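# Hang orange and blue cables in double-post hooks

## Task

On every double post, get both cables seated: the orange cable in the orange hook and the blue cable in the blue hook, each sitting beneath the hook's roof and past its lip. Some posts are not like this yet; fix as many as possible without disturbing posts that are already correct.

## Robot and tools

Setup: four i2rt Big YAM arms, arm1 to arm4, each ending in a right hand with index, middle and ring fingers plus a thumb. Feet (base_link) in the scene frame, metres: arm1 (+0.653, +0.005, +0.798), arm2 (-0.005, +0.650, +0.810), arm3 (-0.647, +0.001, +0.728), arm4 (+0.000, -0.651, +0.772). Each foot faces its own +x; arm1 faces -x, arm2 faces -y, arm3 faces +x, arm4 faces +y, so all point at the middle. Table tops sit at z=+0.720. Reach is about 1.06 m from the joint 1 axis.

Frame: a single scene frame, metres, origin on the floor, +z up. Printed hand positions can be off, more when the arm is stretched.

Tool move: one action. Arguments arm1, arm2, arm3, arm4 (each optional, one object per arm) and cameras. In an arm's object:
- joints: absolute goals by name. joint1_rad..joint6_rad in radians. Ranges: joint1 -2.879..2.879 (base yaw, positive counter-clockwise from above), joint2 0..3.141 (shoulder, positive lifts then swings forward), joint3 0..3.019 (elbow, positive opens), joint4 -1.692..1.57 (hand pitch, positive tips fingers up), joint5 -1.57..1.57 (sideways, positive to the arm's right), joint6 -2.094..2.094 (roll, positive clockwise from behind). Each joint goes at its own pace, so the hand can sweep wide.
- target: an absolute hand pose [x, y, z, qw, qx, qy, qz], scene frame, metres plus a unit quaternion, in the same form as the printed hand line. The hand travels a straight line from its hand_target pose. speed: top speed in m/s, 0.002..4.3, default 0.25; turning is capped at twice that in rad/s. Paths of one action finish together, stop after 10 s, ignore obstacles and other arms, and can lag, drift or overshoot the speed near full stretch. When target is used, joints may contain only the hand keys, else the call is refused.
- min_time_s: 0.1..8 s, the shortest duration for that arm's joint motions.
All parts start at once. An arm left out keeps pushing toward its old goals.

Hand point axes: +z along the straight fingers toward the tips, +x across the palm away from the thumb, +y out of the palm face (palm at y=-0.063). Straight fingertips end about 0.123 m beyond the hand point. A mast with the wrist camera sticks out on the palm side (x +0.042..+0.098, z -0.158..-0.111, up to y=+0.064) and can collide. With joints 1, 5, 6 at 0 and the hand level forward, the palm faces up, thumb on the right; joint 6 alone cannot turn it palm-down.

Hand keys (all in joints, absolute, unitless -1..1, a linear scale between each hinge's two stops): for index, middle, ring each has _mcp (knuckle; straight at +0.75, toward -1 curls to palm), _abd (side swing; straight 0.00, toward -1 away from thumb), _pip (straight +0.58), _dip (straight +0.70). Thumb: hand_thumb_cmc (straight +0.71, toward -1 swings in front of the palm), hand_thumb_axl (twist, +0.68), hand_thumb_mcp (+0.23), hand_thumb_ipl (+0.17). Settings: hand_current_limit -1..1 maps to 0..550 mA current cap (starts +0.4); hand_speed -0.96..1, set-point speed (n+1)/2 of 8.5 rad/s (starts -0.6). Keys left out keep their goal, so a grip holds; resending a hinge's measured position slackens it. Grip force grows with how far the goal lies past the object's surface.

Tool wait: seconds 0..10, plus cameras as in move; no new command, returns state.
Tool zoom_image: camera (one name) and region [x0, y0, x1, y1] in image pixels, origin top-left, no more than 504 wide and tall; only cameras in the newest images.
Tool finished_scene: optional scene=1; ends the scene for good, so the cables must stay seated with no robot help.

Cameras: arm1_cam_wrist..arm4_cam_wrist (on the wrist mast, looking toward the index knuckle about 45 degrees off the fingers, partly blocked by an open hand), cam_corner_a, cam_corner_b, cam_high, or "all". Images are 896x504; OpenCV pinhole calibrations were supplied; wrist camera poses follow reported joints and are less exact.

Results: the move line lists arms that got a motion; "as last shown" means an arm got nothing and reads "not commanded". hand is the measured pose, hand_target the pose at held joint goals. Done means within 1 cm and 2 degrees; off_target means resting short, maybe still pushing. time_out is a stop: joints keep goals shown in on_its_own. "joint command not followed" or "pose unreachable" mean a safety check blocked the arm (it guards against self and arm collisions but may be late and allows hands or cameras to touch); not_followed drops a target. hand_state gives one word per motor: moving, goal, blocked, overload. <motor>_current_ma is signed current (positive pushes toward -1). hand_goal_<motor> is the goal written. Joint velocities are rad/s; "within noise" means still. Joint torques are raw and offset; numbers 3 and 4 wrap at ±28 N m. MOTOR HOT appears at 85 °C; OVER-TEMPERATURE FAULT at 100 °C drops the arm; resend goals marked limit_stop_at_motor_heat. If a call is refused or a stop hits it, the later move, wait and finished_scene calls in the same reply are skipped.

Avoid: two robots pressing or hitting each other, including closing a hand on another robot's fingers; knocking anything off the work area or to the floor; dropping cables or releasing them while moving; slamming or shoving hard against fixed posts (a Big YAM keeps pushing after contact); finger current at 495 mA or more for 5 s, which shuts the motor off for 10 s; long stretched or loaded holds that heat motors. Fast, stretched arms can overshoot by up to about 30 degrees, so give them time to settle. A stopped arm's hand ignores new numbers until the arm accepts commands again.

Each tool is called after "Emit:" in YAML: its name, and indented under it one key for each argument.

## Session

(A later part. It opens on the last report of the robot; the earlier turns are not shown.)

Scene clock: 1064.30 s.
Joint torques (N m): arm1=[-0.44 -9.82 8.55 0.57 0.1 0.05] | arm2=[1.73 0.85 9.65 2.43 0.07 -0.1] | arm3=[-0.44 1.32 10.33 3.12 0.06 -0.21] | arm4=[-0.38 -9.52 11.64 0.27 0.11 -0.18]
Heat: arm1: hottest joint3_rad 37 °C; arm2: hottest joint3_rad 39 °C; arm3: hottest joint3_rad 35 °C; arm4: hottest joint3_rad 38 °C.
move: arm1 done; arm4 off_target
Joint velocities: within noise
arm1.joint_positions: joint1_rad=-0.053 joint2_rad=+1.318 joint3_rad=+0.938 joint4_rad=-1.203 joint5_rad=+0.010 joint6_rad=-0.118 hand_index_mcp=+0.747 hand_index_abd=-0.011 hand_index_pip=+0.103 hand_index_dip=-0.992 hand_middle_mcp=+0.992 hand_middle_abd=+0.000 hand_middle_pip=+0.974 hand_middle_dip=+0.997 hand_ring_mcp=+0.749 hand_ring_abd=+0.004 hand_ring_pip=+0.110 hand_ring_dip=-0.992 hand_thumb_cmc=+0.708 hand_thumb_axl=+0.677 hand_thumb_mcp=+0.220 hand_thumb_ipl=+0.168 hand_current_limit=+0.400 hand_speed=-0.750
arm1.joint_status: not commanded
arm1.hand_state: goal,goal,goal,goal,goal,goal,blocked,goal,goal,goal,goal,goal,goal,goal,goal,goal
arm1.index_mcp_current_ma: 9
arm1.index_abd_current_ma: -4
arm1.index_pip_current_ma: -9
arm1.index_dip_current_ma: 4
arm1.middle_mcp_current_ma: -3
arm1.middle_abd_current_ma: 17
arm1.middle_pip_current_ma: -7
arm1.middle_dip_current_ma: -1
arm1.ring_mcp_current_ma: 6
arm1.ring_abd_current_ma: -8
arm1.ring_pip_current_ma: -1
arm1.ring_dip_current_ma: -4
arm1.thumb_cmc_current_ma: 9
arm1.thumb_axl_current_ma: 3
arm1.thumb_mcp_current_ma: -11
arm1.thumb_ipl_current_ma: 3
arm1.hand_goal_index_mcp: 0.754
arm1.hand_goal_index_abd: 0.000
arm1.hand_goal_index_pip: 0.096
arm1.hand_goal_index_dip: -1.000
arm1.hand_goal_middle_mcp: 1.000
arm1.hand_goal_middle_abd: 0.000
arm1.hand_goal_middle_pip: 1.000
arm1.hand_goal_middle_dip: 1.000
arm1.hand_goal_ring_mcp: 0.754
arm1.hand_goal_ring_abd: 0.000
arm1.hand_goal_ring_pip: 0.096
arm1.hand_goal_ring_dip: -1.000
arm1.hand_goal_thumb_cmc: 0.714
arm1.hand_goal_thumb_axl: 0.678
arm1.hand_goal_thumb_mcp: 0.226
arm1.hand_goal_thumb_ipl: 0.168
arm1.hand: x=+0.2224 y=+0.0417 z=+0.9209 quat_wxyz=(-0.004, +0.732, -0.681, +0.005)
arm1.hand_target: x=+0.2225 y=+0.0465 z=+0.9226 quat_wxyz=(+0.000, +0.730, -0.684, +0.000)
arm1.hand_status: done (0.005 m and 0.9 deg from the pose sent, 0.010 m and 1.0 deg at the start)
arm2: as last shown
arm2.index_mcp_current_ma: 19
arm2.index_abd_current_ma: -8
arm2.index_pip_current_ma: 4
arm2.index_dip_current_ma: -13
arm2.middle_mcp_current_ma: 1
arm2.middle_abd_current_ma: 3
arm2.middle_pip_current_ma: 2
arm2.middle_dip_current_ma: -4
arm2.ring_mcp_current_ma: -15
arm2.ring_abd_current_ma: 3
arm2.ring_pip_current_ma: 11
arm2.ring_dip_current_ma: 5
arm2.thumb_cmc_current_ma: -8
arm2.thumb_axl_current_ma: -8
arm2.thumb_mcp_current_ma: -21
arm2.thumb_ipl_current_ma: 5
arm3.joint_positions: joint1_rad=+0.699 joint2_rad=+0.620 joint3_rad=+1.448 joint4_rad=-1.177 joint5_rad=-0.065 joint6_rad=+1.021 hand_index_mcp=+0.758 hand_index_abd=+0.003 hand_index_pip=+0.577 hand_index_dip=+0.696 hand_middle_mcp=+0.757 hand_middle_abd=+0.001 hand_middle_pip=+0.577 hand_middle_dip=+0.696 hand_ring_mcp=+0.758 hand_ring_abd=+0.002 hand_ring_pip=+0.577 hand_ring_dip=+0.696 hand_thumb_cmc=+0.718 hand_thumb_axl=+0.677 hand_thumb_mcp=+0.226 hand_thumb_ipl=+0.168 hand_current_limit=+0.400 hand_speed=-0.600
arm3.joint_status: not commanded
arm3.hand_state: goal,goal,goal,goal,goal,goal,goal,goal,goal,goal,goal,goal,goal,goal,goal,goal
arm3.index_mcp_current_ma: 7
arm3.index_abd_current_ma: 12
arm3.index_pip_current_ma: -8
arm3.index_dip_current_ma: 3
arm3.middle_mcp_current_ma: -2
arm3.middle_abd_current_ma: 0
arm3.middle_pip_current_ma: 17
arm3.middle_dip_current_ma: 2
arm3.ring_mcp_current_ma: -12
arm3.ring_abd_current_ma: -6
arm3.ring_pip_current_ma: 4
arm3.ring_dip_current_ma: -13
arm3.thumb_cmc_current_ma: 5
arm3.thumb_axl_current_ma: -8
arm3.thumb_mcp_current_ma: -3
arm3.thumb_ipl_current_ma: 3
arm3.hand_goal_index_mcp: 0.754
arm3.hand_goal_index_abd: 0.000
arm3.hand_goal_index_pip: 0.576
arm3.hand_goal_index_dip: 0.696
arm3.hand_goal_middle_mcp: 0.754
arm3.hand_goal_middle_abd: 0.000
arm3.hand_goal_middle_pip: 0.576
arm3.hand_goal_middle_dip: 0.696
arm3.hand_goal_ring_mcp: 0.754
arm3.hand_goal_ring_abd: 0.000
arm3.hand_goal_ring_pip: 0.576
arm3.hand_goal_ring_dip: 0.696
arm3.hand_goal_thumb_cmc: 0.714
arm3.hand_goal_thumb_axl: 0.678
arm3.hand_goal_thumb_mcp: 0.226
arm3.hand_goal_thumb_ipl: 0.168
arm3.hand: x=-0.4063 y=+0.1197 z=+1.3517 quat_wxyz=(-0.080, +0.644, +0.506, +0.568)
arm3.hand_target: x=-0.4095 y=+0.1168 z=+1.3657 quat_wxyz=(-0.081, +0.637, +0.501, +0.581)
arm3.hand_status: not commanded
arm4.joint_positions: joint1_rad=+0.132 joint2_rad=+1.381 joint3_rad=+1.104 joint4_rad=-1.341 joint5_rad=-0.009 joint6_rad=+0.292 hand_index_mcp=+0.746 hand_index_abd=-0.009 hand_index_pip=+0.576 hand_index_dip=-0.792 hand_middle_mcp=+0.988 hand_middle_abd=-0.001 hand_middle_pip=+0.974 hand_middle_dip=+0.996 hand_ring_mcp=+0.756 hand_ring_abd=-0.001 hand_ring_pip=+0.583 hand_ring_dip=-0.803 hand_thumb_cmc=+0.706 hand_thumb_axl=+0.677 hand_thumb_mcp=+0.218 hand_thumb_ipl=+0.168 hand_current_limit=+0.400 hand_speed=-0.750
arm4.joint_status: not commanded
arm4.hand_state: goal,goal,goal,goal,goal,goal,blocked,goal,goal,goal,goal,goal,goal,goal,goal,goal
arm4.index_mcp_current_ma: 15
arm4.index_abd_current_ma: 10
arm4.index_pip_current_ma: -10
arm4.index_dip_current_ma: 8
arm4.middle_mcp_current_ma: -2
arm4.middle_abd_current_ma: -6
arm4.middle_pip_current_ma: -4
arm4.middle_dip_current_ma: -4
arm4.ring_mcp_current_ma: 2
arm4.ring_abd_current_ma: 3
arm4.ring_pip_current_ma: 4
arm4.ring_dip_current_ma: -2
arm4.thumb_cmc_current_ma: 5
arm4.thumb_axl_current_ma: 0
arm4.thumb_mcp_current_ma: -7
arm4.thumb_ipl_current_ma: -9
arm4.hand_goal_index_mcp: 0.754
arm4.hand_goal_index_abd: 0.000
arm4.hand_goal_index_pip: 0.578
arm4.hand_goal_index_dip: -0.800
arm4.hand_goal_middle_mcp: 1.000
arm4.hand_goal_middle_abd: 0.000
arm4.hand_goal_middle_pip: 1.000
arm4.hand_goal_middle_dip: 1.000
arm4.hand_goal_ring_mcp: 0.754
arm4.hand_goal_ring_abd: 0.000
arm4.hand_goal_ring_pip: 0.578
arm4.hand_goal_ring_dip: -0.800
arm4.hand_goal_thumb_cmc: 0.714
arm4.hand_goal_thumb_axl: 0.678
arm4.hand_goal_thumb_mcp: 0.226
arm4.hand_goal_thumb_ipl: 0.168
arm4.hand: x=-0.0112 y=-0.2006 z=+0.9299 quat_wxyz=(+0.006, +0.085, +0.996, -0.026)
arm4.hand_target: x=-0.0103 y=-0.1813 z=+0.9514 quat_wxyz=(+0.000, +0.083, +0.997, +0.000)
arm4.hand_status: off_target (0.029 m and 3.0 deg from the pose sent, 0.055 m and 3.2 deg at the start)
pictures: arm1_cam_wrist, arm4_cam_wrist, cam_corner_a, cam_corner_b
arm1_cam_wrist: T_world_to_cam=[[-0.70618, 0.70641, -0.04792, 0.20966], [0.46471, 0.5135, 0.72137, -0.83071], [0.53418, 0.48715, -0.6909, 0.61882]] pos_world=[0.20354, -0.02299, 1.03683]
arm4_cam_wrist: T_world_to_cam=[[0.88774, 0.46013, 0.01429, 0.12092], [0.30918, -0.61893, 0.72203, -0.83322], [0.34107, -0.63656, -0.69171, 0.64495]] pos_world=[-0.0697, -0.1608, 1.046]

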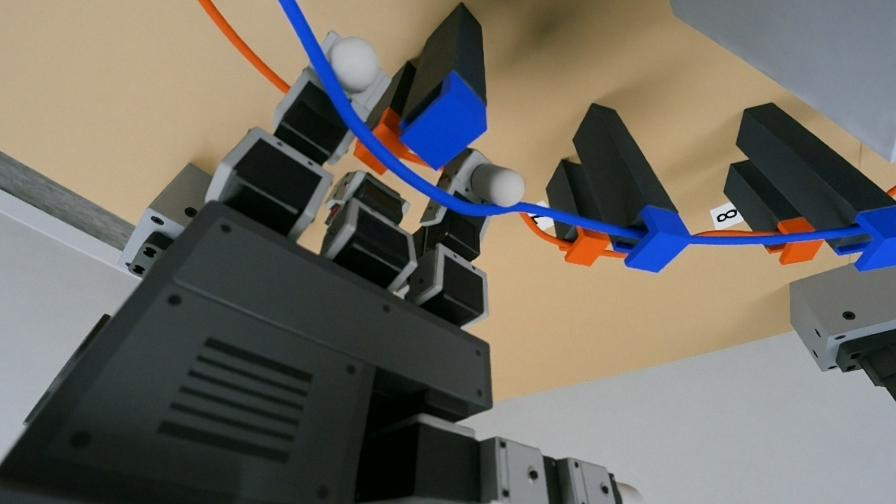

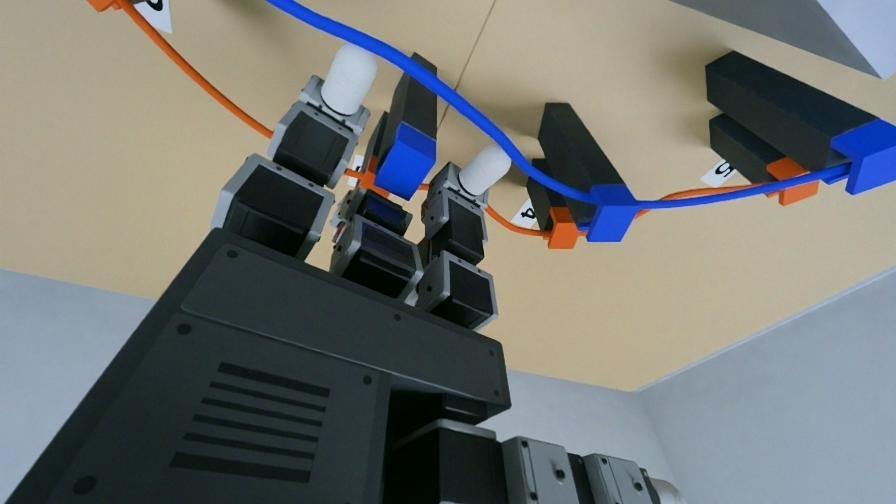

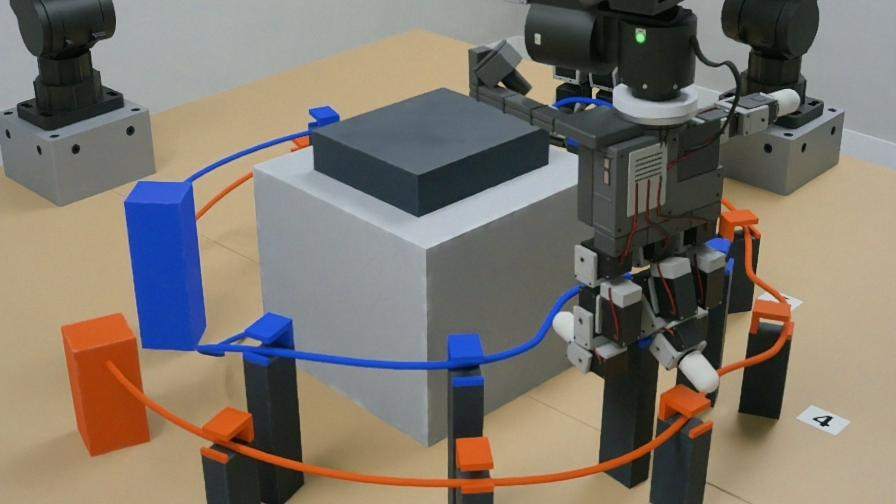

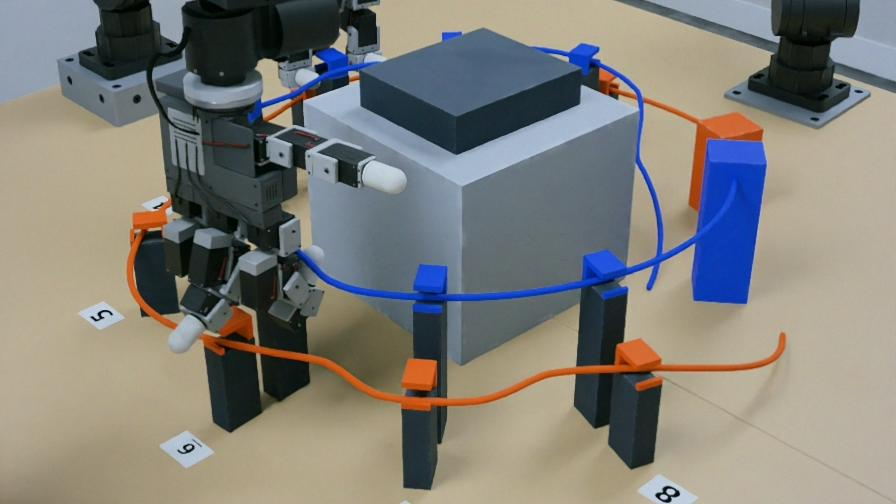

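Emit:
move:
  arm1: {"target": [0.2000, 0.0445, 0.932, 0, -0.7296, 0.6839, 0], "speed": 0.05}
  arm4: {"target": [-0.0112, -0.1980, 0.9165, 0, 0.0828, 0.9966, 0], "speed": 0.05}
  cameras: ["arm1_cam_wrist", "arm4_cam_wrist", "cam_corner_b", "cam_corner_a"]

Emit:
zoom_image:
  camera: "arm1_cam_wrist"
  region: [300, 0, 600, 220]

Emit:
zoom_image:
  camera: "arm4_cam_wrist"
  region: [300, 0, 600, 220]

Emit:
zoom_image:
  camera: "cam_corner_a"
  region: [500, 200, 740, 420]

Scene clock: 1093.47 s.
Joint torques (N m): arm1=[0.56 -8.35 12.48 -0.34 0.11 0.12] | arm2=[0.91 0.85 9.57 2.61 0.1 -0.1] | arm3=[-1.2 1.73 10.32 2.99 0.05 -0.17] | arm4=[0.09 -8.41 6.72 1.09 0.08 -0.11]
Heat: arm1: hottest joint3_rad 37 °C; arm2: hottest joint3_rad 39 °C; arm3: hottest joint3_rad 35 °C; arm4: hottest joint3_rad 38 °C.
move: arm1 off_target; arm4 off_target
Joint velocities: within noise
arm1.joint_positions: joint1_rad=-0.053 joint2_rad=+1.342 joint3_rad=+0.960 joint4_rad=-1.203 joint5_rad=+0.010 joint6_rad=-0.118 hand_index_mcp=+0.747 hand_index_abd=-0.011 hand_index_pip=+0.103 hand_index_dip=-0.992 hand_middle_mcp=+0.992 hand_middle_abd=+0.000 hand_middle_pip=+0.974 hand_middle_dip=+0.997 hand_ring_mcp=+0.749 hand_ring_abd=+0.004 hand_ring_pip=+0.110 hand_ring_dip=-0.992 hand_thumb_cmc=+0.708 hand_thumb_axl=+0.677 hand_thumb_mcp=+0.220 hand_thumb_ipl=+0.168 hand_current_limit=+0.400 hand_speed=-0.750
arm1.joint_status: not commanded
arm1.hand_state: goal,goal,goal,goal,goal,goal,blocked,goal,goal,goal,goal,goal,goal,goal,goal,goal
arm1.index_mcp_current_ma: -3
arm1.index_abd_current_ma: -3
arm1.index_pip_current_ma: -2
arm1.index_dip_current_ma: 0
arm1.middle_mcp_current_ma: -6
arm1.middle_abd_current_ma: 10
arm1.middle_pip_current_ma: -24
arm1.middle_dip_current_ma: 11
arm1.ring_mcp_current_ma: 10
arm1.ring_abd_current_ma: 4
arm1.ring_pip_current_ma: 10
arm1.ring_dip_current_ma: -19
arm1.thumb_cmc_current_ma: -6
arm1.thumb_axl_current_ma: -1
arm1.thumb_mcp_current_ma: -6
arm1.thumb_ipl_current_ma: -13
arm1.hand_goal_index_mcp: 0.754
arm1.hand_goal_index_abd: 0.000
arm1.hand_goal_index_pip: 0.096
arm1.hand_goal_index_dip: -1.000
arm1.hand_goal_middle_mcp: 1.000
arm1.hand_goal_middle_abd: 0.000
arm1.hand_goal_middle_pip: 1.000
arm1.hand_goal_middle_dip: 1.000
arm1.hand_goal_ring_mcp: 0.754
arm1.hand_goal_ring_abd: 0.000
arm1.hand_goal_ring_pip: 0.096
arm1.hand_goal_ring_dip: -1.000
arm1.hand_goal_thumb_cmc: 0.714
arm1.hand_goal_thumb_axl: 0.678
arm1.hand_goal_thumb_mcp: 0.226
arm1.hand_goal_thumb_ipl: 0.168
arm1.hand: x=+0.2140 y=+0.0421 z=+0.9203 quat_wxyz=(-0.005, +0.732, -0.681, +0.007)
arm1.hand_target: x=+0.2005 y=+0.0444 z=+0.9320 quat_wxyz=(+0.000, +0.730, -0.684, +0.000)
arm1.hand_status: off_target (0.018 m and 1.0 deg from the pose sent, 0.025 m and 0.9 deg at the start)
arm2.joint_positions: joint1_rad=-0.088 joint2_rad=+0.611 joint3_rad=+1.318 joint4_rad=-1.203 joint5_rad=+0.033 joint6_rad=+1.068 hand_index_mcp=+0.758 hand_index_abd=+0.001 hand_index_pip=+0.577 hand_index_dip=+0.696 hand_middle_mcp=+0.758 hand_middle_abd=+0.000 hand_middle_pip=+0.577 hand_middle_dip=+0.696 hand_ring_mcp=+0.758 hand_ring_abd=+0.000 hand_ring_pip=+0.577 hand_ring_dip=+0.696 hand_thumb_cmc=+0.716 hand_thumb_axl=+0.677 hand_thumb_mcp=+0.226 hand_thumb_ipl=+0.168 hand_current_limit=+0.400 hand_speed=-0.600
arm2.joint_status: not commanded
arm2.hand_state: goal,goal,goal,goal,goal,goal,goal,goal,goal,goal,goal,goal,goal,goal,goal,goal
arm2.index_mcp_current_ma: 15
arm2.index_abd_current_ma: -3
arm2.index_pip_current_ma: -4
arm2.index_dip_current_ma: -13
arm2.middle_mcp_current_ma: -1
arm2.middle_abd_current_ma: -12
arm2.middle_pip_current_ma: 6
arm2.middle_dip_current_ma: -13
arm2.ring_mcp_current_ma: -4
arm2.ring_abd_current_ma: 1
arm2.ring_pip_current_ma: -14
arm2.ring_dip_current_ma: 0
arm2.thumb_cmc_current_ma: -7
arm2.thumb_axl_current_ma: 0
arm2.thumb_mcp_current_ma: 20
arm2.thumb_ipl_current_ma: 12
arm2.hand_goal_index_mcp: 0.754
arm2.hand_goal_index_abd: 0.000
arm2.hand_goal_index_pip: 0.576
arm2.hand_goal_index_dip: 0.696
arm2.hand_goal_middle_mcp: 0.754
arm2.hand_goal_middle_abd: 0.000
arm2.hand_goal_middle_pip: 0.576
arm2.hand_goal_middle_dip: 0.696
arm2.hand_goal_ring_mcp: 0.754
arm2.hand_goal_ring_abd: 0.000
arm2.hand_goal_ring_pip: 0.576
arm2.hand_goal_ring_dip: 0.696
arm2.hand_goal_thumb_cmc: 0.714
arm2.hand_goal_thumb_axl: 0.678
arm2.hand_goal_thumb_mcp: 0.226
arm2.hand_goal_thumb_ipl: 0.168
arm2.hand: x=-0.1273 y=+0.3990 z=+1.3651 quat_wxyz=(+0.462, +0.708, -0.484, +0.227)
arm2.hand_target: x=-0.1301 y=+0.4034 z=+1.3777 quat_wxyz=(+0.474, +0.699, -0.485, +0.230)
arm2.hand_status: not commanded
arm3: as last shown
arm3.index_mcp_current_ma: 8
arm3.index_abd_current_ma: 0
arm3.index_pip_current_ma: -4
arm3.index_dip_current_ma: 1
arm3.middle_mcp_current_ma: -13
arm3.middle_abd_current_ma: 1
arm3.middle_pip_current_ma: 2
arm3.middle_dip_current_ma: 5
arm3.ring_mcp_current_ma: -24
arm3.ring_abd_current_ma: -11
arm3.ring_pip_current_ma: -1
arm3.ring_dip_current_ma: -10
arm3.thumb_cmc_current_ma: 2
arm3.thumb_axl_current_ma: 8
arm3.thumb_mcp_current_ma: -6
arm4.joint_positions: joint1_rad=+0.132 joint2_rad=+1.354 joint3_rad=+1.058 joint4_rad=-1.263 joint5_rad=-0.009 joint6_rad=+0.292 hand_index_mcp=+0.746 hand_index_abd=-0.003 hand_index_pip=+0.583 hand_index_dip=-0.792 hand_middle_mcp=+1.000 hand_middle_abd=-0.001 hand_middle_pip=+0.974 hand_middle_dip=+0.996 hand_ring_mcp=+0.758 hand_ring_abd=+0.009 hand_ring_pip=+0.583 hand_ring_dip=-0.803 hand_thumb_cmc=+0.718 hand_thumb_axl=+0.677 hand_thumb_mcp=+0.218 hand_thumb_ipl=+0.168 hand_current_limit=+0.400 hand_speed=-0.750
arm4.joint_status: not commanded
arm4.hand_state: goal,goal,goal,goal,goal,goal,blocked,goal,goal,goal,goal,goal,goal,goal,goal,goal
arm4.index_mcp_current_ma: 12
arm4.index_abd_current_ma: 6
arm4.index_pip_current_ma: -13
arm4.index_dip_current_ma: 8
arm4.middle_mcp_current_ma: -1
arm4.middle_abd_current_ma: -6
arm4.middle_pip_current_ma: -15
arm4.middle_dip_current_ma: -7
arm4.ring_mcp_current_ma: 11
arm4.ring_abd_current_ma: 0
arm4.ring_pip_current_ma: 9
arm4.ring_dip_current_ma: -1
arm4.thumb_cmc_current_ma: -7
arm4.thumb_axl_current_ma: 5
arm4.thumb_mcp_current_ma: -13
arm4.thumb_ipl_current_ma: 0
arm4.hand_goal_index_mcp: 0.754
arm4.hand_goal_index_abd: 0.000
arm4.hand_goal_index_pip: 0.578
arm4.hand_goal_index_dip: -0.800
arm4.hand_goal_middle_mcp: 1.000
arm4.hand_goal_middle_abd: 0.000
arm4.hand_goal_middle_pip: 1.000
arm4.hand_goal_middle_dip: 1.000
arm4.hand_goal_ring_mcp: 0.754
arm4.hand_goal_ring_abd: 0.000
arm4.hand_goal_ring_pip: 0.578
arm4.hand_goal_ring_dip: -0.800
arm4.hand_goal_thumb_cmc: 0.714
arm4.hand_goal_thumb_axl: 0.678
arm4.hand_goal_thumb_mcp: 0.226
arm4.hand_goal_thumb_ipl: 0.168
arm4.hand: x=-0.0115 y=-0.1982 z=+0.9271 quat_wxyz=(+0.000, +0.085, +0.996, +0.004)
arm4.hand_target: x=-0.0111 y=-0.1983 z=+0.9166 quat_wxyz=(+0.000, +0.083, +0.997, +0.000)
arm4.hand_status: off_target (0.011 m and 0.5 deg from the pose sent, 0.014 m and 3.0 deg at the start)
pictures: arm1_cam_wrist, arm4_cam_wrist, cam_corner_a, cam_corner_b
arm1_cam_wrist: T_world_to_cam=[[-0.70605, 0.70639, -0.05016, 0.20551], [0.46252, 0.51362, 0.72268, -0.82731], [0.53626, 0.48704, -0.68936, 0.62079]] pos_world=[0.19484, -0.02259, 1.03614]
arm4_cam_wrist: T_world_to_cam=[[0.88765, 0.45919, 0.03503, 0.10065], [0.3146, -0.66017, 0.68205, -0.80066], [0.33632, -0.5944, -0.73046, 0.68876]] pos_world=[-0.0691, -0.1654, 1.04568]

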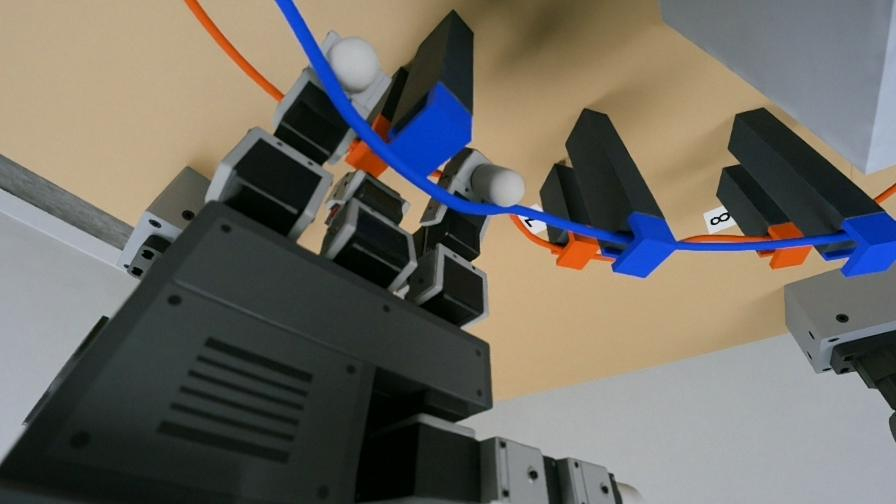

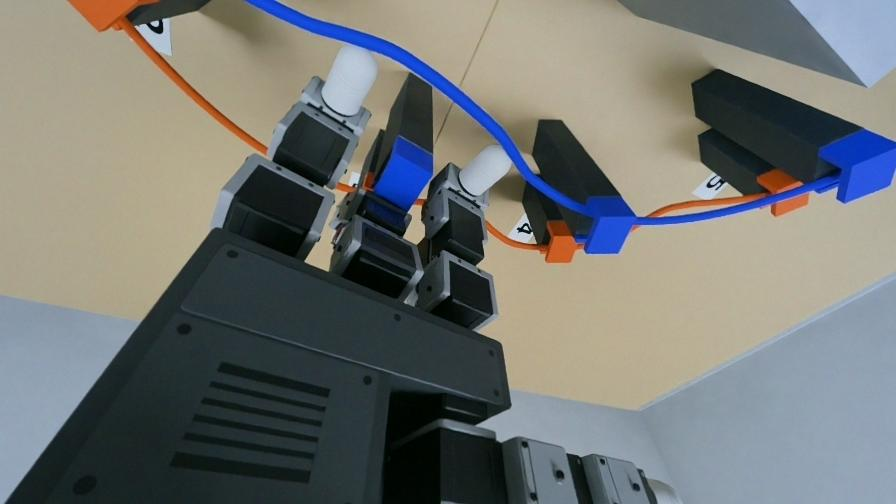

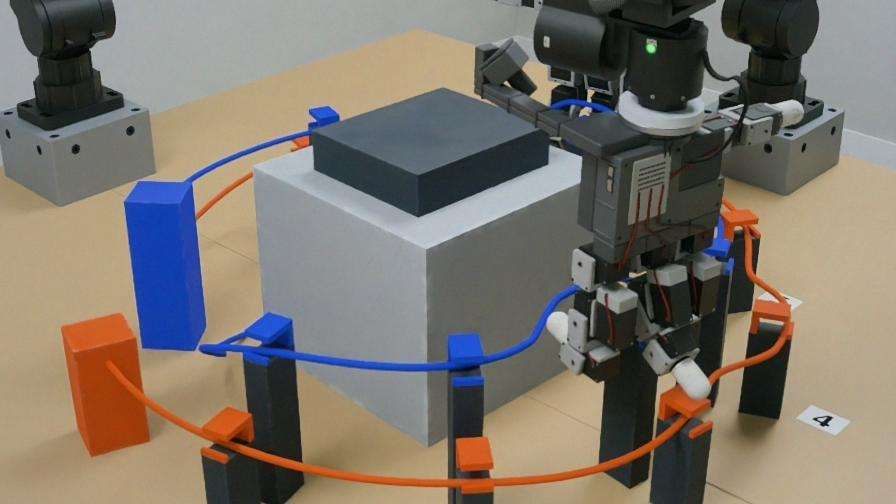

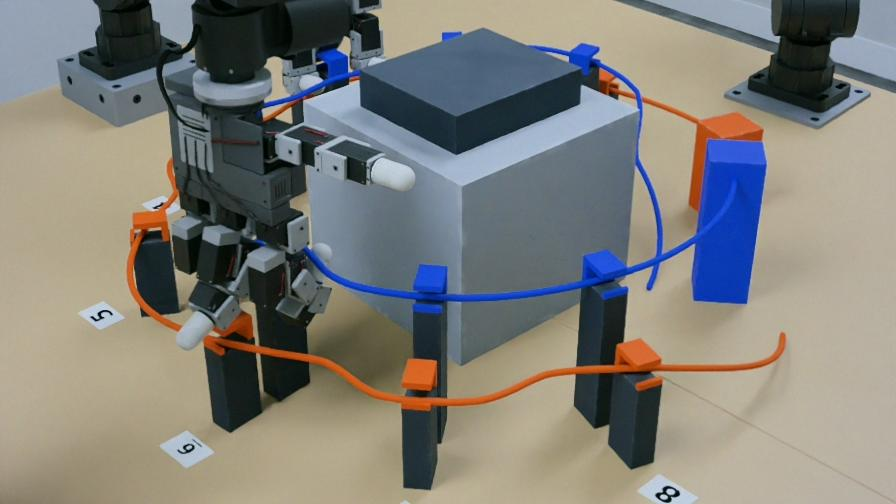

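Scaled by 1.680 from the camera's image (finer frame: 1280x720).

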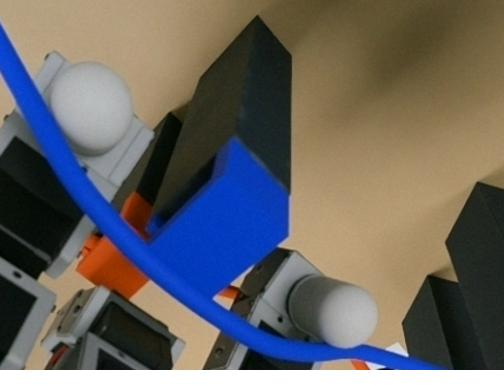

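Scaled by 1.680 from the camera's image (finer frame: 1280x720).

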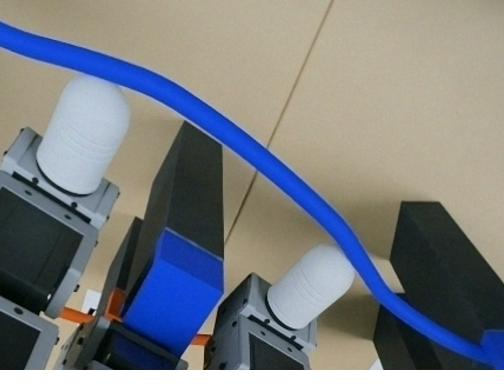

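Scaled by 2.100 from the camera's image (finer frame: 1280x720).

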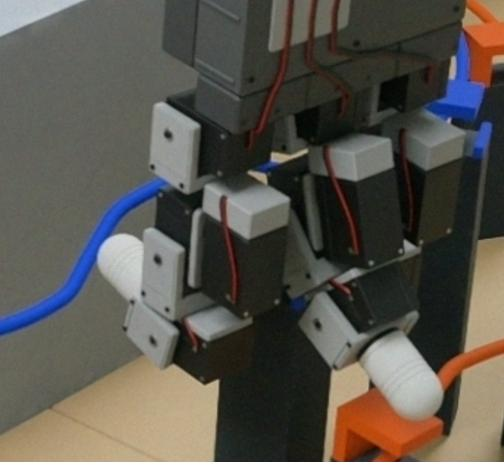

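Emit:
move:
  arm1: {"target": [0.2285, 0.0468, 0.9215, 0, -0.7296, 0.6839, 0], "speed": 0.05}
  arm4: {"target": [-0.0210, -0.2580, 1.03, 0, 0.0828, 0.9966, 0], "speed": 0.12}
  cameras: ["arm1_cam_wrist"]

Emit:
move:
  arm1: {"target": [0.2285, 0.0468, 0.9105, 0, -0.7296, 0.6839, 0], "speed": 0.05}
  arm4: {"joints": {"hand_middle_mcp": -1, "hand_middle_pip": -0.05, "hand_middle_dip": 0.4}}
  cameras: ["arm1_cam_wrist", "arm4_cam_wrist", "cam_corner_a", "cam_corner_b"]

Emit:
zoom_image:
  camera: "arm1_cam_wrist"
  region: [300, 0, 600, 220]

Emit:
zoom_image:
  camera: "arm4_cam_wrist"
  region: [300, 0, 600, 220]

Scene clock: 1188.47 s.
Joint torques (N m): arm1=[-0.79 -9.58 8.34 0.44 0.09 0.03] | arm2=[1.03 0.79 9.37 2.56 0.04 -0.12] | arm3=[-1.14 1.03 10.29 3.12 0.06 -0.18] | arm4=[0.97 -7.12 11.59 -0.27 0.09 0.12]
Heat: arm1: hottest joint3_rad 43 °C; arm2: hottest joint3_rad 39 °C; arm3: hottest joint3_rad 36 °C; arm4: hottest joint3_rad 34 °C.
move: arm1 done; arm4 off_target
Joint velocities: within noise
arm1.joint_positions: joint1_rad=-0.053 joint2_rad=+1.302 joint3_rad=+0.924 joint4_rad=-1.199 joint5_rad=+0.011 joint6_rad=-0.118 hand_index_mcp=+0.747 hand_index_abd=-0.011 hand_index_pip=+0.104 hand_index_dip=-0.992 hand_middle_mcp=+0.992 hand_middle_abd=+0.000 hand_middle_pip=+0.974 hand_middle_dip=+0.997 hand_ring_mcp=+0.749 hand_ring_abd=+0.004 hand_ring_pip=+0.110 hand_ring_dip=-0.992 hand_thumb_cmc=+0.708 hand_thumb_axl=+0.677 hand_thumb_mcp=+0.220 hand_thumb_ipl=+0.168 hand_current_limit=+0.400 hand_speed=-0.750
arm1.joint_status: not commanded
arm1.hand_state: goal,goal,goal,goal,goal,goal,blocked,goal,goal,goal,goal,goal,goal,goal,goal,goal
arm1.index_mcp_current_ma: -21
arm1.index_abd_current_ma: 14
arm1.index_pip_current_ma: -5
arm1.index_dip_current_ma: 1
arm1.middle_mcp_current_ma: 1
arm1.middle_abd_current_ma: 15
arm1.middle_pip_current_ma: 0
arm1.middle_dip_current_ma: 5
arm1.ring_mcp_current_ma: -17
arm1.ring_abd_current_ma: 7
arm1.ring_pip_current_ma: 6
arm1.ring_dip_current_ma: -10
arm1.thumb_cmc_current_ma: 1
arm1.thumb_axl_current_ma: 2
arm1.thumb_mcp_current_ma: 0
arm1.thumb_ipl_current_ma: -2
arm1.hand_goal_index_mcp: 0.754
arm1.hand_goal_index_abd: 0.000
arm1.hand_goal_index_pip: 0.096
arm1.hand_goal_index_dip: -1.000
arm1.hand_goal_middle_mcp: 1.000
arm1.hand_goal_middle_abd: 0.000
arm1.hand_goal_middle_pip: 1.000
arm1.hand_goal_middle_dip: 1.000
arm1.hand_goal_ring_mcp: 0.754
arm1.hand_goal_ring_abd: 0.000
arm1.hand_goal_ring_pip: 0.096
arm1.hand_goal_ring_dip: -1.000
arm1.hand_goal_thumb_cmc: 0.714
arm1.hand_goal_thumb_axl: 0.678
arm1.hand_goal_thumb_mcp: 0.226
arm1.hand_goal_thumb_ipl: 0.168
arm1.hand: x=+0.2268 y=+0.0416 z=+0.9214 quat_wxyz=(-0.002, +0.732, -0.681, +0.003)
arm1.hand_target: x=+0.2285 y=+0.0467 z=+0.9214 quat_wxyz=(+0.000, +0.730, -0.684, +0.000)
arm1.hand_status: done (0.006 m and 0.6 deg from the pose sent, 0.015 m and 1.0 deg at the start)
arm2, arm3: as last shown
arm2.index_mcp_current_ma: 14
arm2.index_abd_current_ma: 5
arm2.index_pip_current_ma: -7
arm2.index_dip_current_ma: -1
arm2.middle_mcp_current_ma: 17
arm2.middle_abd_current_ma: -1
arm2.middle_pip_current_ma: 5
arm2.middle_dip_current_ma: -7
arm2.ring_mcp_current_ma: 4
arm2.ring_abd_current_ma: 11
arm2.ring_pip_current_ma: -6
arm2.ring_dip_current_ma: 1
arm2.thumb_cmc_current_ma: -3
arm2.thumb_axl_current_ma: 1
arm2.thumb_mcp_current_ma: -2
arm2.thumb_ipl_current_ma: 25
arm3.index_mcp_current_ma: 5
arm3.index_abd_current_ma: -4
arm3.index_pip_current_ma: -9
arm3.index_dip_current_ma: 2
arm3.middle_mcp_current_ma: -5
arm3.middle_abd_current_ma: -2
arm3.middle_dip_current_ma: 4
arm3.ring_mcp_current_ma: 1
arm3.ring_abd_current_ma: -5
arm3.ring_pip_current_ma: -10
arm3.ring_dip_current_ma: -9
arm3.thumb_cmc_current_ma: 1
arm3.thumb_axl_current_ma: 3
arm3.thumb_mcp_current_ma: -2
arm3.thumb_ipl_current_ma: -4
arm4.joint_positions: joint1_rad=+0.170 joint2_rad=+1.162 joint3_rad=+1.118 joint4_rad=-1.562 joint5_rad=-0.009 joint6_rad=+0.321 hand_index_mcp=+0.746 hand_index_abd=-0.004 hand_index_pip=+0.583 hand_index_dip=-0.792 hand_middle_mcp=+0.988 hand_middle_abd=-0.001 hand_middle_pip=+0.974 hand_middle_dip=+0.996 hand_ring_mcp=+0.747 hand_ring_abd=-0.004 hand_ring_pip=+0.570 hand_ring_dip=-0.793 hand_thumb_cmc=+0.718 hand_thumb_axl=+0.677 hand_thumb_mcp=+0.218 hand_thumb_ipl=+0.168 hand_current_limit=+0.400 hand_speed=-0.750
arm4.joint_status: not commanded
arm4.hand_state: goal,goal,goal,goal,goal,goal,blocked,goal,goal,goal,goal,goal,goal,goal,goal,goal
arm4.index_mcp_current_ma: 2
arm4.index_abd_current_ma: 6
arm4.index_pip_current_ma: -9
arm4.index_dip_current_ma: 9
arm4.middle_mcp_current_ma: -2
arm4.middle_abd_current_ma: -1
arm4.middle_pip_current_ma: -8
arm4.middle_dip_current_ma: -8
arm4.ring_mcp_current_ma: -13
arm4.ring_abd_current_ma: -2
arm4.ring_pip_current_ma: 0
arm4.ring_dip_current_ma: 2
arm4.thumb_cmc_current_ma: 4
arm4.thumb_axl_current_ma: 5
arm4.thumb_mcp_current_ma: -12
arm4.thumb_ipl_current_ma: -7
arm4.hand_goal_index_mcp: 0.754
arm4.hand_goal_index_abd: 0.000
arm4.hand_goal_index_pip: 0.578
arm4.hand_goal_index_dip: -0.800
arm4.hand_goal_middle_mcp: 1.000
arm4.hand_goal_middle_abd: 0.000
arm4.hand_goal_middle_pip: 1.000
arm4.hand_goal_middle_dip: 1.000
arm4.hand_goal_ring_mcp: 0.754
arm4.hand_goal_ring_abd: 0.000
arm4.hand_goal_ring_pip: 0.578
arm4.hand_goal_ring_dip: -0.800
arm4.hand_goal_thumb_cmc: 0.714
arm4.hand_goal_thumb_axl: 0.678
arm4.hand_goal_thumb_mcp: 0.226
arm4.hand_goal_thumb_ipl: 0.168
arm4.hand: x=-0.0164 y=-0.2674 z=+1.0085 quat_wxyz=(+0.005, +0.080, +0.997, -0.020)
arm4.hand_target: x=-0.0208 y=-0.2587 z=+1.0298 quat_wxyz=(+0.000, +0.083, +0.997, +0.000)
arm4.hand_status: off_target (0.024 m and 2.3 deg from the pose sent, 0.119 m and 0.5 deg at the start)
arm1_cam_wrist: T_world_to_cam=[[-0.70644, 0.7064, -0.04402, 0.20936], [0.46826, 0.51311, 0.71934, -0.83193], [0.53073, 0.48756, -0.69326, 0.61977]] pos_world=[0.20853, -0.02319, 1.03732]

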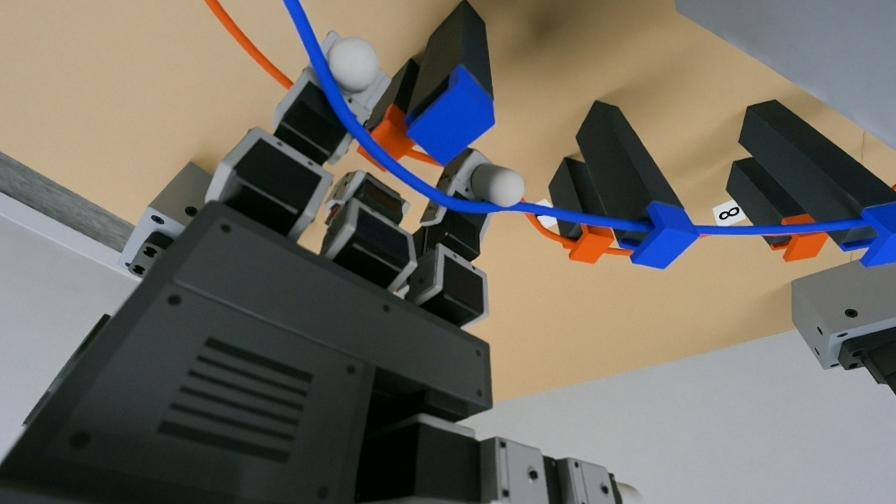

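Scene clock: 1191.30 s.
Joint torques (N m): arm1=[-0.97 -8.53 8.25 0.58 0.09 0.04] | arm2=[1.2 0.67 9.44 2.56 0.08 -0.1] | arm3=[-1.61 0.85 10.33 3.02 0.07 -0.22] | arm4=[0.97 -7.18 11.66 -0.17 0.12 0.12]
Heat: arm1: hottest joint3_rad 43 °C; arm2: hottest joint3_rad 39 °C; arm3: hottest joint3_rad 36 °C; arm4: hottest joint3_rad 34 °C.
move: arm1 done; arm4 off_target
Joint velocities: within noise
arm1.joint_positions: joint1_rad=-0.053 joint2_rad=+1.302 joint3_rad=+0.905 joint4_rad=-1.169 joint5_rad=+0.011 joint6_rad=-0.118 hand_index_mcp=+0.747 hand_index_abd=-0.011 hand_index_pip=+0.104 hand_index_dip=-0.992 hand_middle_mcp=+0.992 hand_middle_abd=+0.000 hand_middle_pip=+0.974 hand_middle_dip=+0.997 hand_ring_mcp=+0.749 hand_ring_abd=+0.004 hand_ring_pip=+0.110 hand_ring_dip=-0.992 hand_thumb_cmc=+0.708 hand_thumb_axl=+0.677 hand_thumb_mcp=+0.220 hand_thumb_ipl=+0.168 hand_current_limit=+0.400 hand_speed=-0.750
arm1.joint_status: not commanded
arm1.hand_state: goal,goal,goal,goal,goal,goal,blocked,goal,goal,goal,goal,goal,goal,goal,goal,goal
arm1.index_mcp_current_ma: -7
arm1.index_abd_current_ma: 14
arm1.index_pip_current_ma: 0
arm1.index_dip_current_ma: -11
arm1.middle_mcp_current_ma: 1
arm1.middle_abd_current_ma: 6
arm1.middle_pip_current_ma: -6
arm1.middle_dip_current_ma: -4
arm1.ring_mcp_current_ma: -6
arm1.ring_abd_current_ma: 1
arm1.ring_pip_current_ma: 4
arm1.ring_dip_current_ma: -8
arm1.thumb_cmc_current_ma: -3
arm1.thumb_axl_current_ma: 8
arm1.thumb_mcp_current_ma: -24
arm1.thumb_ipl_current_ma: -22
arm1.hand_goal_index_mcp: 0.754
arm1.hand_goal_index_abd: 0.000
arm1.hand_goal_index_pip: 0.096
arm1.hand_goal_index_dip: -1.000
arm1.hand_goal_middle_mcp: 1.000
arm1.hand_goal_middle_abd: 0.000
arm1.hand_goal_middle_pip: 1.000
arm1.hand_goal_middle_dip: 1.000
arm1.hand_goal_ring_mcp: 0.754
arm1.hand_goal_ring_abd: 0.000
arm1.hand_goal_ring_pip: 0.096
arm1.hand_goal_ring_dip: -1.000
arm1.hand_goal_thumb_cmc: 0.714
arm1.hand_goal_thumb_axl: 0.678
arm1.hand_goal_thumb_mcp: 0.226
arm1.hand_goal_thumb_ipl: 0.168
arm1.hand: x=+0.2270 y=+0.0415 z=+0.9154 quat_wxyz=(+0.001, +0.732, -0.681, -0.001)
arm1.hand_target: x=+0.2286 y=+0.0467 z=+0.9105 quat_wxyz=(+0.000, +0.730, -0.684, +0.000)
arm1.hand_status: done (0.007 m and 0.4 deg from the pose sent, 0.012 m and 0.6 deg at the start)
arm2, arm3: as last shown
arm2.index_mcp_current_ma: 2
arm2.index_abd_current_ma: -3
arm2.index_pip_current_ma: -6
arm2.index_dip_current_ma: -8
arm2.middle_mcp_current_ma: 23
arm2.middle_abd_current_ma: -5
arm2.middle_pip_current_ma: -1
arm2.middle_dip_current_ma: -2
arm2.ring_mcp_current_ma: -9
arm2.ring_abd_current_ma: 15
arm2.ring_pip_current_ma: -17
arm2.ring_dip_current_ma: 18
arm2.thumb_cmc_current_ma: 10
arm2.thumb_axl_current_ma: -4
arm2.thumb_mcp_current_ma: 1
arm2.thumb_ipl_current_ma: -2
arm3.index_mcp_current_ma: 10
arm3.index_abd_current_ma: 8
arm3.index_pip_current_ma: -4
arm3.index_dip_current_ma: -1
arm3.middle_mcp_current_ma: -4
arm3.middle_abd_current_ma: -8
arm3.middle_pip_current_ma: 10
arm3.middle_dip_current_ma: 12
arm3.ring_mcp_current_ma: -15
arm3.ring_abd_current_ma: -10
arm3.ring_pip_current_ma: -3
arm3.thumb_cmc_current_ma: 16
arm3.thumb_axl_current_ma: 5
arm3.thumb_mcp_current_ma: -4
arm3.thumb_ipl_current_ma: -5
arm4.joint_positions: joint1_rad=+0.170 joint2_rad=+1.162 joint3_rad=+1.118 joint4_rad=-1.562 joint5_rad=-0.009 joint6_rad=+0.321 hand_index_mcp=+0.746 hand_index_abd=-0.004 hand_index_pip=+0.583 hand_index_dip=-0.792 hand_middle_mcp=-0.945 hand_middle_abd=-0.001 hand_middle_pip=-0.033 hand_middle_dip=+0.407 hand_ring_mcp=+0.747 hand_ring_abd=-0.004 hand_ring_pip=+0.570 hand_ring_dip=-0.793 hand_thumb_cmc=+0.718 hand_thumb_axl=+0.677 hand_thumb_mcp=+0.218 hand_thumb_ipl=+0.168 hand_current_limit=+0.400 hand_speed=-0.750
arm4.joint_status: hand_middle_mcp off_target (ended at -0.945, target -1.000); the others done
arm4.hand_state: goal,goal,goal,goal,blocked,goal,goal,goal,goal,goal,goal,goal,goal,goal,goal,goal
arm4.index_mcp_current_ma: 0
arm4.index_abd_current_ma: 12
arm4.index_pip_current_ma: -7
arm4.index_dip_current_ma: -3
arm4.middle_mcp_current_ma: 8
arm4.middle_abd_current_ma: 3
arm4.middle_pip_current_ma: 0
arm4.middle_dip_current_ma: -8
arm4.ring_mcp_current_ma: -5
arm4.ring_abd_current_ma: 3
arm4.ring_pip_current_ma: -7
arm4.ring_dip_current_ma: -2
arm4.thumb_cmc_current_ma: 6
arm4.thumb_axl_current_ma: -1
arm4.thumb_mcp_current_ma: -22
arm4.thumb_ipl_current_ma: 1
arm4.hand_goal_index_mcp: 0.754
arm4.hand_goal_index_abd: 0.000
arm4.hand_goal_index_pip: 0.578
arm4.hand_goal_index_dip: -0.800
arm4.hand_goal_middle_mcp: -1.000
arm4.hand_goal_middle_abd: 0.000
arm4.hand_goal_middle_pip: -0.050
arm4.hand_goal_middle_dip: 0.400
arm4.hand_goal_ring_mcp: 0.754
arm4.hand_goal_ring_abd: 0.000
arm4.hand_goal_ring_pip: 0.578
arm4.hand_goal_ring_dip: -0.800
arm4.hand_goal_thumb_cmc: 0.714
arm4.hand_goal_thumb_axl: 0.678
arm4.hand_goal_thumb_mcp: 0.226
arm4.hand_goal_thumb_ipl: 0.168
arm4.hand: x=-0.0164 y=-0.2674 z=+1.0085 quat_wxyz=(+0.005, +0.080, +0.997, -0.020)
arm4.hand_target: x=-0.0208 y=-0.2587 z=+1.0298 quat_wxyz=(+0.000, +0.083, +0.997, +0.000)
arm4.hand_status: not commanded
arm1_cam_wrist: T_world_to_cam=[[-0.70674, 0.70657, -0.03577, 0.20171], [0.4763, 0.51258, 0.71442, -0.8249], [0.52312, 0.48787, -0.6988, 0.6223]] pos_world=[0.20992, -0.02329, 1.03141]
arm4_cam_wrist: T_world_to_cam=[[0.88343, 0.46818, 0.01897, 0.15244], [0.31561, -0.62448, 0.71443, -0.92342], [0.34633, -0.62516, -0.69945, 0.66948]] pos_world=[-0.0751, -0.2295, 1.1251]

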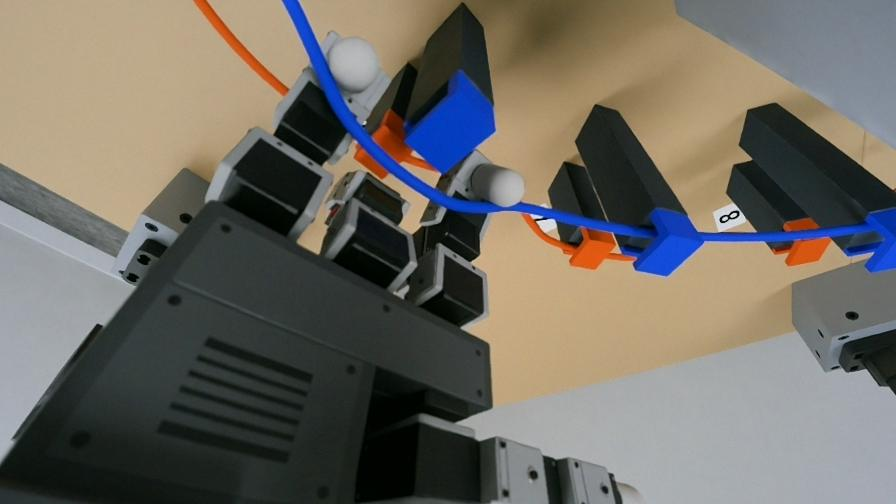

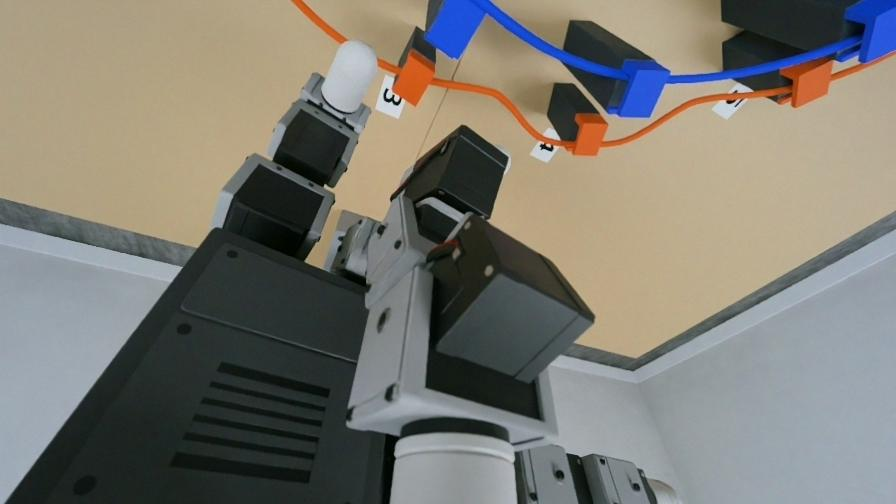

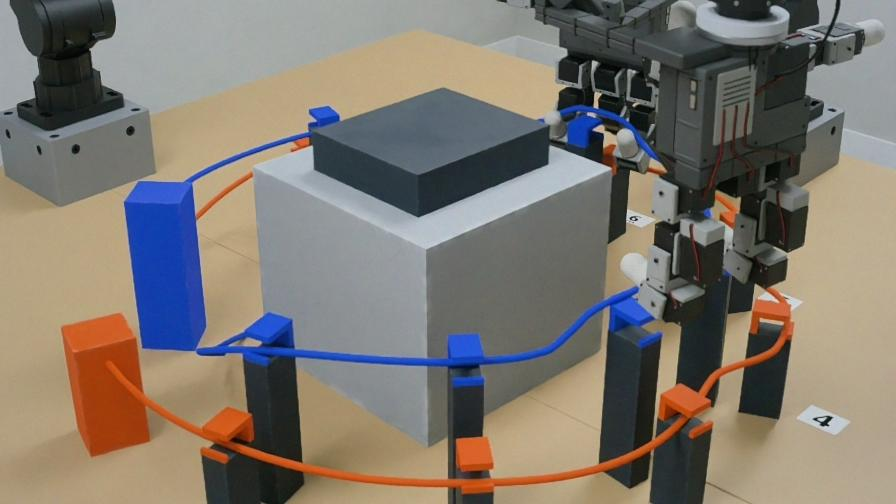

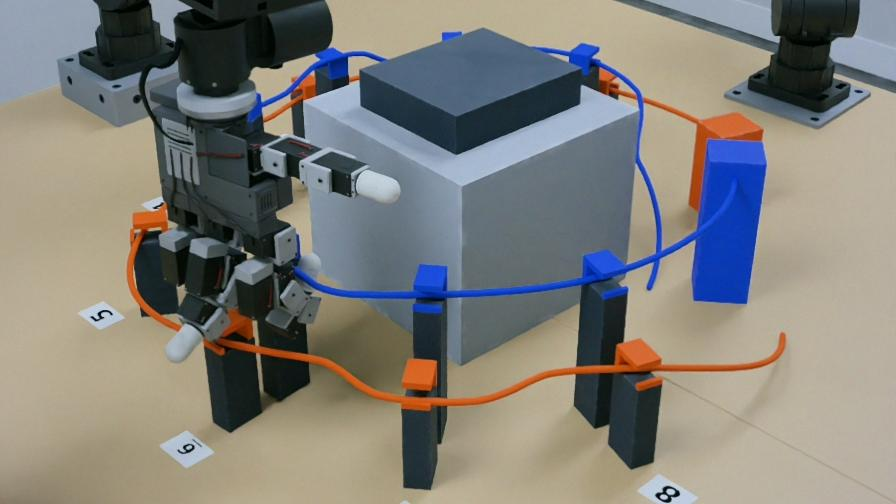

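Scaled by 1.680 from the camera's image (finer frame: 1280x720).

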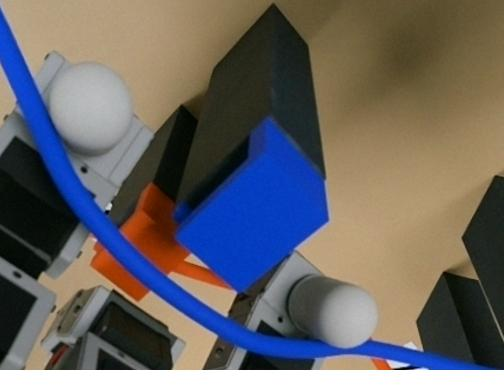

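Scaled by 1.680 from the camera's image (finer frame: 1280x720).

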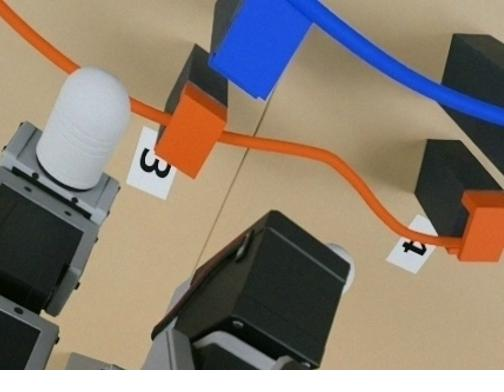

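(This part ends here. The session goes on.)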